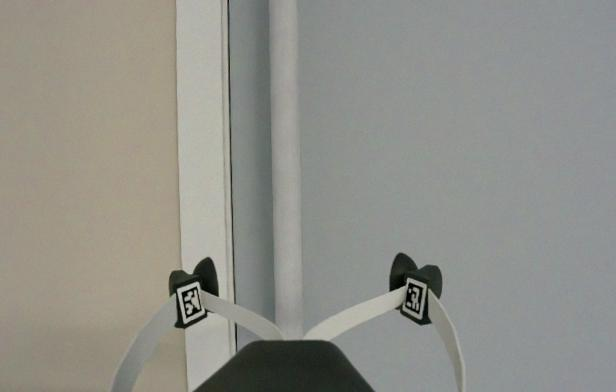

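Emit:
{"api": "move", "payload": {"r2": {"base": {"translate_m": 0.1, "strafe_m": 0.02}, "joints": {"arm_m": 0.12}, "contact_limits": {"arm_m": 0.2}}, "blocking": false, "cameras": []}}

Emit:
{"api": "wait", "payload": {"seconds": 3, "cameras": ["r2_head_camera", "r2_wrist_camera"]}}

Scene clock: 498.27 s.
move: r2 moving
r1.base_odometry: x=+0.254 y=+1.623 heading=+2.970
r1.turned_by_wheels: +0.000
r1.turned_by_imu: +0.000
r1.base_tilt: forward=-1.6 right=+1.3
r1.lidar_m: 0.77 0.84 1.09 2.39 2.54 2.14 2.05 2.20 2.36 2.29 0.96 0.78
r1.base_status: not commanded
r1.joint_positions: lift_m=+0.127 arm_m=+0.000 wrist_yaw_rad=+3.089 wrist_pitch_rad=+0.002 wrist_roll_rad=+0.000 gripper_m=+0.056
r1.joint_status: not commanded
r1.measured_speeds: translate_m=+0.000 strafe_m=+0.000 rotate_rad=+0.000 lift_m=+0.000 arm_m=+0.000 wrist_yaw_rad=+0.000 wrist_pitch_rad=+0.000 wrist_roll_rad=+0.000
r1.motor_effort: lift_m=+20(20) arm_m=-4(4) wheel_0=+0(1) wheel_1=+1(1) wheel_2=-1(1)
r1.servo_current: wrist_yaw_rad=52(59) wrist_pitch_rad=46(46) wrist_roll_rad=52(59) gripper_m=39(46)
r1.hand_pose: x=-0.1125 y=+0.1024 z=+0.3046 quat_wxyz=(+0.026, -0.001, +0.000, +1.000) (m; r1's base frame)
r1.wrist_depth_mm: 136 138 - - - - - / 113 139 - - - - - / 116 140 272 - - - - / 137 160 - - - - - / 1921 - - - - - - / 1182 1182 194 1182 190 1160 1118 / 842 750 750 167 741 778 831
r2.base_odometry: x=-1.346 y=-3.554 heading=-2.147
r2.turned_by_wheels: +0.000
r2.turned_by_imu: +0.001
r2.base_tilt: forward=-0.7 right=+0.1
r2.lidar_m: 0.60 0.70 0.92 1.86 1.90 2.59 1.73 1.43 3.06 2.88 1.02 0.71
r2.base_status: translate_m moving; strafe_m moving
r2.joint_positions: lift_m=+0.760 arm_m=+0.050 wrist_yaw_rad=+0.003 wrist_pitch_rad=+0.001 wrist_roll_rad=+0.000 gripper_m=+0.100
r2.joint_status: arm_m moving
r2.measured_speeds: translate_m=+0.121 strafe_m=+0.023 rotate_rad=+0.004 lift_m=+0.000 arm_m=+0.195 wrist_yaw_rad=+0.000 wrist_pitch_rad=+0.000 wrist_roll_rad=+0.000
r2.motor_effort: lift_m=+21(21) arm_m=+8(12) wheel_0=+2(12) wheel_1=+9(9) wheel_2=-12(14)
r2.servo_current: wrist_yaw_rad=46(59) wrist_pitch_rad=39(46) wrist_roll_rad=39(59) gripper_m=52(52)
r2.contact_limits: arm_m 0.2
r2.hand_pose: x=+0.5100 y=-0.0867 z=+0.9375 quat_wxyz=(+1.000, +0.000, +0.001, +0.001) (m; r2's base frame)
r2.wrist_depth_mm: 399 397 397 397 399 399 399 / 399 399 402 399 402 399 399 / 402 402 399 402 404 404 404 / 404 404 402 404 407 407 407 / 410 407 394 330 - - - / 413 407 194 330 185 - - / 410 410 399 - - - -
pictures: none
No camera images: "cameras" was empty.

Scene clock: 499.30 s.
earlier move: r2 done
r1.base_odometry: x=+0.254 y=+1.623 heading=+2.970
r1.turned_by_wheels: +0.000
r1.turned_by_imu: +0.000
r1.base_tilt: forward=-1.6 right=+1.3
r1.lidar_m: 0.76 0.81 1.09 2.39 2.56 2.12 2.05 2.22 2.38 2.28 0.97 0.80
r1.base_status: not commanded
r1.joint_positions: lift_m=+0.127 arm_m=+0.000 wrist_yaw_rad=+3.089 wrist_pitch_rad=+0.002 wrist_roll_rad=+0.000 gripper_m=+0.056
r1.joint_status: not commanded
r1.measured_speeds: translate_m=+0.000 strafe_m=+0.000 rotate_rad=+0.000 lift_m=+0.000 arm_m=+0.000 wrist_yaw_rad=+0.000 wrist_pitch_rad=+0.000 wrist_roll_rad=+0.000
r1.motor_effort: lift_m=+20(20) arm_m=-4(4) wheel_0=+0(1) wheel_1=+1(1) wheel_2=-1(1)
r1.servo_current: wrist_yaw_rad=46(65) wrist_pitch_rad=33(46) wrist_roll_rad=52(65) gripper_m=39(46)
r1.hand_pose: x=-0.1125 y=+0.1024 z=+0.3046 quat_wxyz=(+0.026, -0.001, +0.000, +1.000) (m; r1's base frame)
r1.wrist_depth_mm: 136 138 - - - - - / 113 139 - - - - - / 116 140 271 - - - - / 137 159 - - - - - / 1983 - - - - - - / 1182 1229 194 1205 191 1182 1138 / 854 750 750 167 741 768 820
r2.base_odometry: x=-1.372 y=-3.619 heading=-2.147
r2.turned_by_wheels: +0.000
r2.turned_by_imu: +0.000
r2.base_tilt: forward=-0.7 right=+0.1
r2.lidar_m: 0.54 0.60 0.80 1.83 1.90 2.56 1.75 1.51 3.07 2.71 0.92 0.64
r2.base_status: done
r2.joint_positions: lift_m=+0.760 arm_m=+0.120 wrist_yaw_rad=+0.003 wrist_pitch_rad=+0.001 wrist_roll_rad=+0.000 gripper_m=+0.100
r2.joint_status: all done
r2.measured_speeds: translate_m=+0.000 strafe_m=+0.000 rotate_rad=+0.000 lift_m=+0.000 arm_m=+0.000 wrist_yaw_rad=+0.000 wrist_pitch_rad=+0.000 wrist_roll_rad=+0.000
r2.motor_effort: lift_m=+21(21) arm_m=+7(12) wheel_0=+2(12) wheel_1=+3(10) wheel_2=-4(14)
r2.servo_current: wrist_yaw_rad=46(59) wrist_pitch_rad=46(46) wrist_roll_rad=39(59) gripper_m=52(52)
r2.contact_limits: arm_m 0.2
r2.hand_pose: x=+0.5793 y=-0.0867 z=+0.9375 quat_wxyz=(+1.000, +0.000, +0.001, +0.001) (m; r2's base frame)
r2.wrist_depth_mm: 257 246 258 258 257 257 257 / 259 246 258 187 258 258 258 / 260 248 260 181 260 259 260 / 263 249 264 187 262 260 262 / 265 250 265 188 264 263 263 / 265 252 196 184 200 264 265 / 266 253 267 - 266 267 265
wait: 1.03 of 3 s (r2 has come to rest)
pictures: r2_head_camera, r2_wrist_camera
Images, in order (width x height): r2_head_camera 420x560, r2_wrist_camera 616x392.

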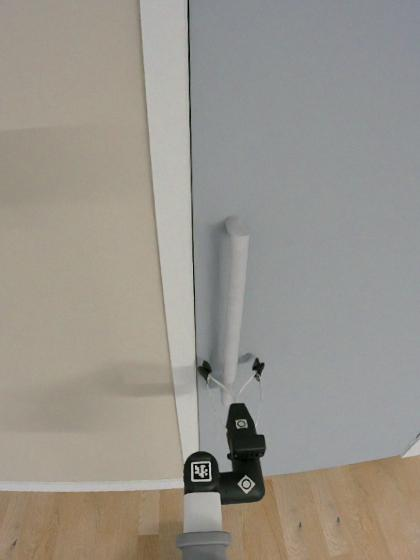

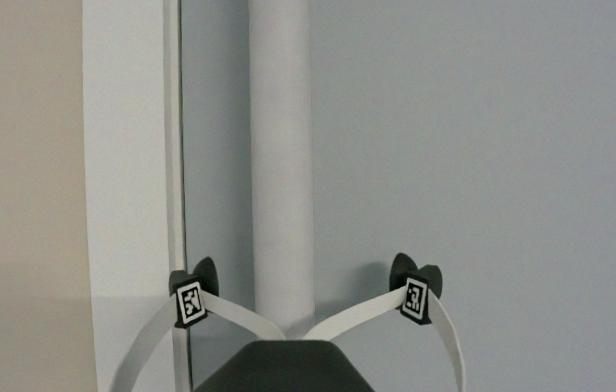

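Emit:
{"api": "move", "payload": {"r2": {"base": {"strafe_m": 0.01}, "joints": {"arm_m": 0.13}, "contact_limits": {"arm_m": 0.2}}, "blocking": false, "cameras": []}}

Emit:
{"api": "wait", "payload": {"seconds": 1, "cameras": []}}

Emit:
{"api": "move", "payload": {"r2": {"joints": {"gripper_m": -0.015}}, "blocking": false, "cameras": []}}

Emit:
{"api": "wait", "payload": {"seconds": 2, "cameras": ["r2_head_camera", "r2_wrist_camera"]}}

Scene clock: 511.93 s.
move: r2 moving
r1.base_odometry: x=+0.254 y=+1.623 heading=+2.970
r1.turned_by_wheels: +0.000
r1.turned_by_imu: +0.000
r1.base_tilt: forward=-1.6 right=+1.3
r1.lidar_m: 0.78 0.83 1.08 2.39 2.55 2.14 2.07 2.22 2.37 2.27 0.95 0.79
r1.base_status: not commanded
r1.joint_positions: lift_m=+0.127 arm_m=+0.000 wrist_yaw_rad=+3.089 wrist_pitch_rad=+0.002 wrist_roll_rad=+0.000 gripper_m=+0.056
r1.joint_status: not commanded
r1.measured_speeds: translate_m=+0.000 strafe_m=+0.000 rotate_rad=+0.000 lift_m=+0.000 arm_m=+0.000 wrist_yaw_rad=+0.000 wrist_pitch_rad=+0.000 wrist_roll_rad=+0.000
r1.motor_effort: lift_m=+20(20) arm_m=-4(4) wheel_0=+0(1) wheel_1=+1(1) wheel_2=-1(1)
r1.servo_current: wrist_yaw_rad=46(65) wrist_pitch_rad=39(52) wrist_roll_rad=46(72) gripper_m=39(46)
r1.hand_pose: x=-0.1125 y=+0.1024 z=+0.3046 quat_wxyz=(+0.026, -0.001, +0.000, +1.000) (m; r1's base frame)
r1.wrist_depth_mm: 136 138 - - - - - / 113 139 - - - - - / 117 139 273 - - - - / 137 159 - - - - - / 1921 - - - - - - / 1182 1205 195 1205 191 1182 1138 / 842 750 759 167 759 788 820
r2.base_odometry: x=-1.363 y=-3.624 heading=-2.147
r2.turned_by_wheels: +0.000
r2.turned_by_imu: +0.000
r2.base_tilt: forward=-0.6 right=+0.1
r2.lidar_m: 0.52 0.61 0.80 1.84 1.92 2.53 1.77 1.49 3.07 2.75 0.89 0.65
r2.base_status: strafe_m moving
r2.joint_positions: lift_m=+0.760 arm_m=+0.130 wrist_yaw_rad=+0.002 wrist_pitch_rad=+0.001 wrist_roll_rad=+0.000 gripper_m=+0.100
r2.joint_status: arm_m moving
r2.measured_speeds: translate_m=+0.000 strafe_m=+0.000 rotate_rad=+0.000 lift_m=+0.000 arm_m=+0.000 wrist_yaw_rad=+0.000 wrist_pitch_rad=+0.000 wrist_roll_rad=+0.000
r2.motor_effort: lift_m=+21(21) arm_m=+8(10) wheel_0=+2(12) wheel_1=+2(10) wheel_2=-1(3)
r2.servo_current: wrist_yaw_rad=39(52) wrist_pitch_rad=39(46) wrist_roll_rad=59(59) gripper_m=52(59)
r2.contact_limits: arm_m 0.2
r2.hand_pose: x=+0.5893 y=-0.0867 z=+0.9375 quat_wxyz=(+1.000, +0.000, +0.001, +0.001) (m; r2's base frame)
r2.wrist_depth_mm: 248 235 248 169 247 247 247 / 249 236 249 175 249 248 248 / 250 237 251 173 250 249 249 / 252 238 252 173 251 251 251 / 254 238 253 174 253 252 253 / 255 241 198 175 199 254 253 / 256 242 256 - 256 256 254
pictures: none
No camera images: "cameras" was empty.

Scene clock: 512.10 s.
earlier move: r2 done
r1.base_odometry: x=+0.254 y=+1.623 heading=+2.970
r1.turned_by_wheels: +0.000
r1.turned_by_imu: +0.000
r1.base_tilt: forward=-1.6 right=+1.3
r1.lidar_m: 0.78 0.84 1.08 2.41 2.53 2.12 2.07 2.22 2.37 2.25 0.96 0.82
r1.base_status: not commanded
r1.joint_positions: lift_m=+0.127 arm_m=+0.000 wrist_yaw_rad=+3.089 wrist_pitch_rad=+0.002 wrist_roll_rad=+0.000 gripper_m=+0.056
r1.joint_status: not commanded
r1.measured_speeds: translate_m=+0.000 strafe_m=+0.000 rotate_rad=+0.000 lift_m=+0.000 arm_m=+0.000 wrist_yaw_rad=+0.000 wrist_pitch_rad=+0.000 wrist_roll_rad=+0.000
r1.motor_effort: lift_m=+20(20) arm_m=-4(4) wheel_0=+0(1) wheel_1=+0(1) wheel_2=-1(1)
r1.servo_current: wrist_yaw_rad=46(65) wrist_pitch_rad=46(52) wrist_roll_rad=39(72) gripper_m=39(46)
r1.hand_pose: x=-0.1125 y=+0.1024 z=+0.3046 quat_wxyz=(+0.026, -0.001, +0.000, +1.000) (m; r1's base frame)
r1.wrist_depth_mm: 137 139 - - - - - / 113 139 - - - - - / 117 140 270 - - - - / 137 160 - - - - - / 1983 - - - - - - / 1182 1205 195 1205 191 1182 1118 / 842 750 750 166 741 768 820
r2.base_odometry: x=-1.363 y=-3.624 heading=-2.147
r2.turned_by_wheels: +0.000
r2.turned_by_imu: +0.000
r2.base_tilt: forward=-0.6 right=+0.0
r2.lidar_m: 0.55 0.58 0.84 1.83 1.87 2.56 1.78 1.49 3.03 2.74 0.91 0.65
r2.base_status: done
r2.joint_positions: lift_m=+0.760 arm_m=+0.130 wrist_yaw_rad=+0.002 wrist_pitch_rad=+0.001 wrist_roll_rad=+0.000 gripper_m=+0.100
r2.joint_status: all done
r2.measured_speeds: translate_m=+0.000 strafe_m=+0.000 rotate_rad=+0.000 lift_m=+0.000 arm_m=+0.000 wrist_yaw_rad=+0.000 wrist_pitch_rad=+0.000 wrist_roll_rad=+0.000
r2.motor_effort: lift_m=+21(21) arm_m=+7(10) wheel_0=-3(12) wheel_1=+2(10) wheel_2=+0(3)
r2.servo_current: wrist_yaw_rad=46(52) wrist_pitch_rad=46(46) wrist_roll_rad=59(59) gripper_m=52(59)
r2.contact_limits: arm_m 0.2
r2.hand_pose: x=+0.5893 y=-0.0867 z=+0.9375 quat_wxyz=(+1.000, +0.000, +0.001, +0.001) (m; r2's base frame)
r2.wrist_depth_mm: 248 235 249 168 248 247 246 / 249 236 250 175 249 249 249 / 251 236 251 172 250 250 250 / 252 239 252 173 251 251 252 / 254 240 254 174 253 253 253 / 254 242 199 175 199 254 255 / 256 242 257 - 256 255 255
wait: 0.17 of 1 s (r2 has come to rest)
pictures: none
No camera images: "cameras" was empty.

Scene clock: 512.60 s.
move: r2 moving
r1.base_odometry: x=+0.254 y=+1.623 heading=+2.970
r1.turned_by_wheels: +0.000
r1.turned_by_imu: +0.000
r1.base_tilt: forward=-1.6 right=+1.3
r1.lidar_m: 0.77 0.83 1.08 2.40 2.56 2.11 2.05 2.23 2.36 2.30 0.96 0.79
r1.base_status: not commanded
r1.joint_positions: lift_m=+0.127 arm_m=+0.000 wrist_yaw_rad=+3.089 wrist_pitch_rad=+0.002 wrist_roll_rad=+0.000 gripper_m=+0.056
r1.joint_status: not commanded
r1.measured_speeds: translate_m=+0.000 strafe_m=+0.000 rotate_rad=+0.000 lift_m=+0.000 arm_m=+0.000 wrist_yaw_rad=+0.000 wrist_pitch_rad=+0.000 wrist_roll_rad=+0.000
r1.motor_effort: lift_m=+20(20) arm_m=-4(4) wheel_0=+0(1) wheel_1=+1(1) wheel_2=-1(1)
r1.servo_current: wrist_yaw_rad=39(59) wrist_pitch_rad=39(52) wrist_roll_rad=39(59) gripper_m=39(46)
r1.hand_pose: x=-0.1125 y=+0.1024 z=+0.3046 quat_wxyz=(+0.026, -0.001, +0.000, +1.000) (m; r1's base frame)
r1.wrist_depth_mm: 136 138 - - - - - / 113 139 - - - - - / 116 139 272 - - - - / 137 159 - - - - - / 1921 - - - - - - / 1182 1205 195 1205 191 1160 1118 / 854 750 750 167 741 778 820
r2.base_odometry: x=-1.363 y=-3.624 heading=-2.147
r2.turned_by_wheels: +0.000
r2.turned_by_imu: +0.000
r2.base_tilt: forward=-0.7 right=+0.1
r2.lidar_m: 0.54 0.61 0.84 1.85 1.89 2.57 1.76 1.49 3.06 2.72 0.88 0.63
r2.base_status: not commanded
r2.joint_positions: lift_m=+0.760 arm_m=+0.130 wrist_yaw_rad=+0.002 wrist_pitch_rad=+0.001 wrist_roll_rad=+0.000 gripper_m=+0.083
r2.joint_status: gripper_m moving
r2.measured_speeds: translate_m=+0.000 strafe_m=+0.000 rotate_rad=+0.000 lift_m=+0.000 arm_m=+0.000 wrist_yaw_rad=+0.000 wrist_pitch_rad=+0.000 wrist_roll_rad=+0.000
r2.motor_effort: lift_m=+21(21) arm_m=+7(8) wheel_0=-3(4) wheel_1=+2(3) wheel_2=+0(0)
r2.servo_current: wrist_yaw_rad=46(59) wrist_pitch_rad=33(46) wrist_roll_rad=52(59) gripper_m=117(124)
r2.contact_limits: arm_m 0.2
r2.hand_pose: x=+0.5893 y=-0.0867 z=+0.9375 quat_wxyz=(+1.000, +0.000, +0.001, +0.001) (m; r2's base frame)
r2.wrist_depth_mm: 248 235 248 169 247 247 247 / 250 235 248 174 249 248 248 / 250 237 252 172 250 249 250 / 252 238 253 174 252 252 251 / 254 240 254 174 254 252 253 / 255 242 195 175 198 253 254 / 256 243 255 - 256 255 255
pictures: none
No camera images: "cameras" was empty.

Scene clock: 513.97 s.
earlier move: r2 done
r1.base_odometry: x=+0.254 y=+1.623 heading=+2.970
r1.turned_by_wheels: +0.000
r1.turned_by_imu: +0.000
r1.base_tilt: forward=-1.6 right=+1.2
r1.lidar_m: 0.75 0.84 1.10 2.39 2.54 2.10 2.07 2.21 2.36 2.27 0.96 0.81
r1.base_status: not commanded
r1.joint_positions: lift_m=+0.127 arm_m=+0.000 wrist_yaw_rad=+3.089 wrist_pitch_rad=+0.002 wrist_roll_rad=+0.000 gripper_m=+0.056
r1.joint_status: not commanded
r1.measured_speeds: translate_m=+0.000 strafe_m=+0.000 rotate_rad=+0.000 lift_m=+0.000 arm_m=+0.000 wrist_yaw_rad=+0.000 wrist_pitch_rad=+0.000 wrist_roll_rad=+0.000
r1.motor_effort: lift_m=+20(20) arm_m=-4(4) wheel_0=+0(1) wheel_1=+1(1) wheel_2=-1(1)
r1.servo_current: wrist_yaw_rad=52(65) wrist_pitch_rad=39(52) wrist_roll_rad=46(78) gripper_m=46(46)
r1.hand_pose: x=-0.1125 y=+0.1024 z=+0.3046 quat_wxyz=(+0.026, -0.001, +0.000, +1.000) (m; r1's base frame)
r1.wrist_depth_mm: 136 138 - - - - - / 113 139 - - - - - / 117 139 272 - - - - / 137 160 - - - - - / 1983 - - - - - - / 1182 1205 194 1182 191 1182 1138 / 842 750 750 167 741 788 831
r2.base_odometry: x=-1.363 y=-3.624 heading=-2.147
r2.turned_by_wheels: +0.000
r2.turned_by_imu: +0.000
r2.base_tilt: forward=-0.6 right=+0.0
r2.lidar_m: 0.51 0.63 0.86 1.84 1.89 2.53 1.79 1.48 3.06 2.73 0.92 0.63
r2.base_status: not commanded
r2.joint_positions: lift_m=+0.760 arm_m=+0.130 wrist_yaw_rad=+0.002 wrist_pitch_rad=+0.001 wrist_roll_rad=+0.000 gripper_m=-0.014
r2.joint_status: all done
r2.measured_speeds: translate_m=+0.000 strafe_m=+0.000 rotate_rad=+0.000 lift_m=+0.000 arm_m=+0.000 wrist_yaw_rad=+0.000 wrist_pitch_rad=+0.000 wrist_roll_rad=+0.000
r2.motor_effort: lift_m=+21(21) arm_m=-4(8) wheel_0=-3(4) wheel_1=+2(3) wheel_2=+2(2)
r2.servo_current: wrist_yaw_rad=46(59) wrist_pitch_rad=39(52) wrist_roll_rad=46(59) gripper_m=104(163)
r2.contact_limits: arm_m 0.2
r2.hand_pose: x=+0.5895 y=-0.0867 z=+0.9375 quat_wxyz=(+1.000, +0.000, +0.001, +0.001) (m; r2's base frame)
r2.wrist_depth_mm: 246 234 247 167 245 245 - / 249 235 248 169 246 245 245 / 250 236 249 176 249 247 246 / 251 237 251 170 249 249 249 / 253 238 252 171 251 250 250 / 254 241 189 173 185 251 252 / 256 241 255 - 254 253 253
wait: 1.37 of 2 s (r2 has come to rest)
pictures: r2_head_camera, r2_wrist_camera
Images, in order (width x height): r2_head_camera 420x560, r2_wrist_camera 616x392.

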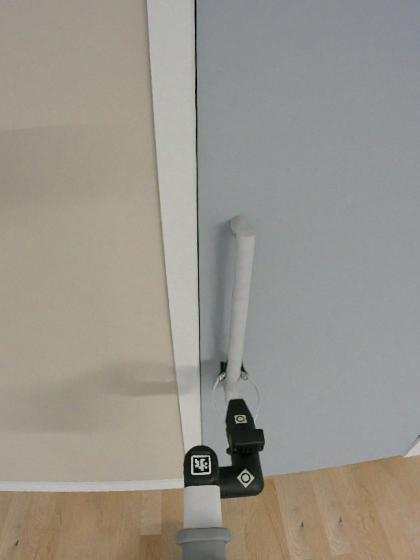

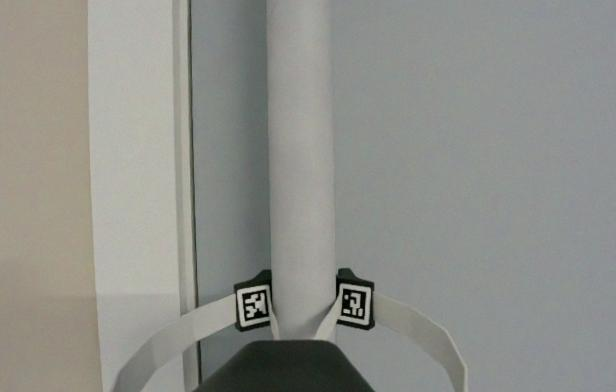

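Emit:
{"api": "move", "payload": {"r2": {"base": {"translate_m": -0.15, "strafe_m": -0.074}, "joints": {"wrist_yaw_rad": 0.175}, "pace": "slow", "speeds": {"wrist_yaw_rad": 0.1}}, "blocking": false, "cameras": []}}

Emit:
{"api": "wait", "payload": {"seconds": 3, "cameras": ["r2_head_camera", "r2_wrist_camera"]}}

Scene clock: 521.93 s.
move: r2 moving
r1.base_odometry: x=+0.254 y=+1.623 heading=+2.970
r1.turned_by_wheels: +0.000
r1.turned_by_imu: +0.000
r1.base_tilt: forward=-1.6 right=+1.3
r1.lidar_m: 0.78 0.84 1.08 2.38 2.55 2.12 2.05 2.21 2.38 2.29 0.95 0.80
r1.base_status: not commanded
r1.joint_positions: lift_m=+0.127 arm_m=+0.000 wrist_yaw_rad=+3.089 wrist_pitch_rad=+0.002 wrist_roll_rad=+0.000 gripper_m=+0.056
r1.joint_status: not commanded
r1.measured_speeds: translate_m=+0.000 strafe_m=+0.000 rotate_rad=+0.000 lift_m=+0.000 arm_m=+0.000 wrist_yaw_rad=+0.000 wrist_pitch_rad=+0.000 wrist_roll_rad=+0.000
r1.motor_effort: lift_m=+20(20) arm_m=-4(4) wheel_0=+0(0) wheel_1=+1(1) wheel_2=-1(1)
r1.servo_current: wrist_yaw_rad=52(52) wrist_pitch_rad=33(46) wrist_roll_rad=59(59) gripper_m=39(46)
r1.hand_pose: x=-0.1125 y=+0.1024 z=+0.3046 quat_wxyz=(+0.026, -0.001, +0.000, +1.000) (m; r1's base frame)
r1.wrist_depth_mm: 136 139 - - - - - / 113 139 - - - - - / 117 139 272 - - - - / 137 160 - - - - - / 1983 - - - - - - / 1160 1205 194 1182 190 1160 1098 / 842 759 750 167 741 768 820
r2.base_odometry: x=-1.362 y=-3.611 heading=-2.148
r2.turned_by_wheels: -0.001
r2.turned_by_imu: +0.000
r2.base_tilt: forward=-0.6 right=+0.1
r2.lidar_m: 0.53 0.62 0.88 1.83 1.90 2.56 1.76 1.49 3.06 2.76 0.91 0.65
r2.base_status: translate_m moving; strafe_m moving
r2.joint_positions: lift_m=+0.760 arm_m=+0.130 wrist_yaw_rad=+0.042 wrist_pitch_rad=+0.001 wrist_roll_rad=+0.000 gripper_m=-0.014
r2.joint_status: wrist_yaw_rad moving
r2.measured_speeds: translate_m=-0.049 strafe_m=-0.024 rotate_rad=-0.004 lift_m=+0.000 arm_m=+0.000 wrist_yaw_rad=+0.097 wrist_pitch_rad=+0.000 wrist_roll_rad=+0.000
r2.motor_effort: lift_m=+21(21) arm_m=-4(4) wheel_0=-11(13) wheel_1=-12(12) wheel_2=+16(18)
r2.servo_current: wrist_yaw_rad=46(72) wrist_pitch_rad=39(46) wrist_roll_rad=46(52) gripper_m=111(111)
r2.contact_limits: arm_m 0.2
r2.hand_pose: x=+0.5927 y=-0.0752 z=+0.9375 quat_wxyz=(+1.000, +0.000, +0.001, +0.021) (m; r2's base frame)
r2.wrist_depth_mm: 260 244 248 168 244 242 241 / 263 247 249 169 246 243 241 / 264 248 251 171 247 246 244 / 265 249 252 170 248 246 245 / 266 251 253 173 250 247 247 / 267 252 186 175 180 249 248 / 270 253 256 - 252 - 249
pictures: none
No camera images: "cameras" was empty.

Scene clock: 524.30 s.
earlier move: r2 done
r1.base_odometry: x=+0.254 y=+1.623 heading=+2.970
r1.turned_by_wheels: +0.000
r1.turned_by_imu: +0.000
r1.base_tilt: forward=-1.6 right=+1.3
r1.lidar_m: 0.84 0.87 1.07 2.38 2.56 2.14 2.06 2.20 2.38 2.31 0.95 0.82
r1.base_status: not commanded
r1.joint_positions: lift_m=+0.127 arm_m=+0.000 wrist_yaw_rad=+3.089 wrist_pitch_rad=+0.002 wrist_roll_rad=+0.000 gripper_m=+0.056
r1.joint_status: not commanded
r1.measured_speeds: translate_m=+0.000 strafe_m=+0.000 rotate_rad=+0.000 lift_m=+0.000 arm_m=+0.000 wrist_yaw_rad=+0.000 wrist_pitch_rad=+0.000 wrist_roll_rad=+0.000
r1.motor_effort: lift_m=+20(20) arm_m=-4(4) wheel_0=+0(1) wheel_1=+1(1) wheel_2=-1(1)
r1.servo_current: wrist_yaw_rad=39(72) wrist_pitch_rad=39(52) wrist_roll_rad=33(65) gripper_m=39(46)
r1.hand_pose: x=-0.1125 y=+0.1024 z=+0.3046 quat_wxyz=(+0.026, -0.001, +0.000, +1.000) (m; r1's base frame)
r1.wrist_depth_mm: 136 138 - - - - - / 113 139 - - - - - / 117 140 272 - - - - / 137 160 - - - - - / 1921 - - - - - - / 1229 1229 194 1205 190 1160 1138 / 842 750 768 167 759 778 820
r2.base_odometry: x=-1.344 y=-3.458 heading=-2.146
r2.turned_by_wheels: +0.001
r2.turned_by_imu: +0.002
r2.base_tilt: forward=-0.6 right=+0.1
r2.lidar_m: 0.55 0.77 1.01 1.90 1.96 2.65 1.55 1.34 2.98 2.84 1.12 0.67
r2.base_status: done
r2.joint_positions: lift_m=+0.760 arm_m=+0.130 wrist_yaw_rad=+0.179 wrist_pitch_rad=+0.001 wrist_roll_rad=+0.000 gripper_m=-0.014
r2.joint_status: all done
r2.measured_speeds: translate_m=+0.000 strafe_m=+0.000 rotate_rad=+0.000 lift_m=+0.000 arm_m=+0.000 wrist_yaw_rad=+0.000 wrist_pitch_rad=+0.000 wrist_roll_rad=+0.000
r2.motor_effort: lift_m=+21(21) arm_m=-4(4) wheel_0=-4(15) wheel_1=-7(14) wheel_2=+17(20)
r2.servo_current: wrist_yaw_rad=52(91) wrist_pitch_rad=46(46) wrist_roll_rad=52(65) gripper_m=98(117)
r2.contact_limits: arm_m 0.2
r2.hand_pose: x=+0.6003 y=-0.0346 z=+0.9375 quat_wxyz=(+0.996, +0.000, +0.001, +0.089) (m; r2's base frame)
r2.wrist_depth_mm: 445 424 249 167 243 241 238 / 449 427 250 170 245 241 240 / 452 427 252 171 246 243 241 / 455 430 252 172 247 245 244 / 455 436 255 172 249 247 244 / 459 436 189 173 182 246 246 / 466 439 257 - 252 248 248
wait: 2.37 of 3 s (r2 has come to rest)
pictures: r2_head_camera, r2_wrist_camera
Images, in order (width x height): r2_head_camera 420x560, r2_wrist_camera 616x392.

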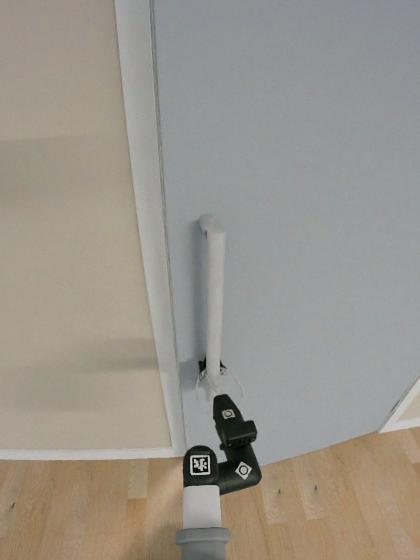

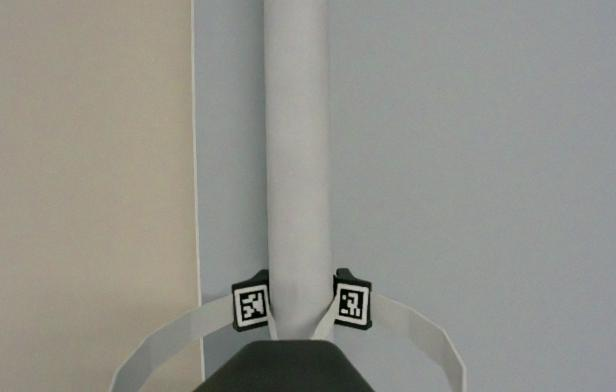

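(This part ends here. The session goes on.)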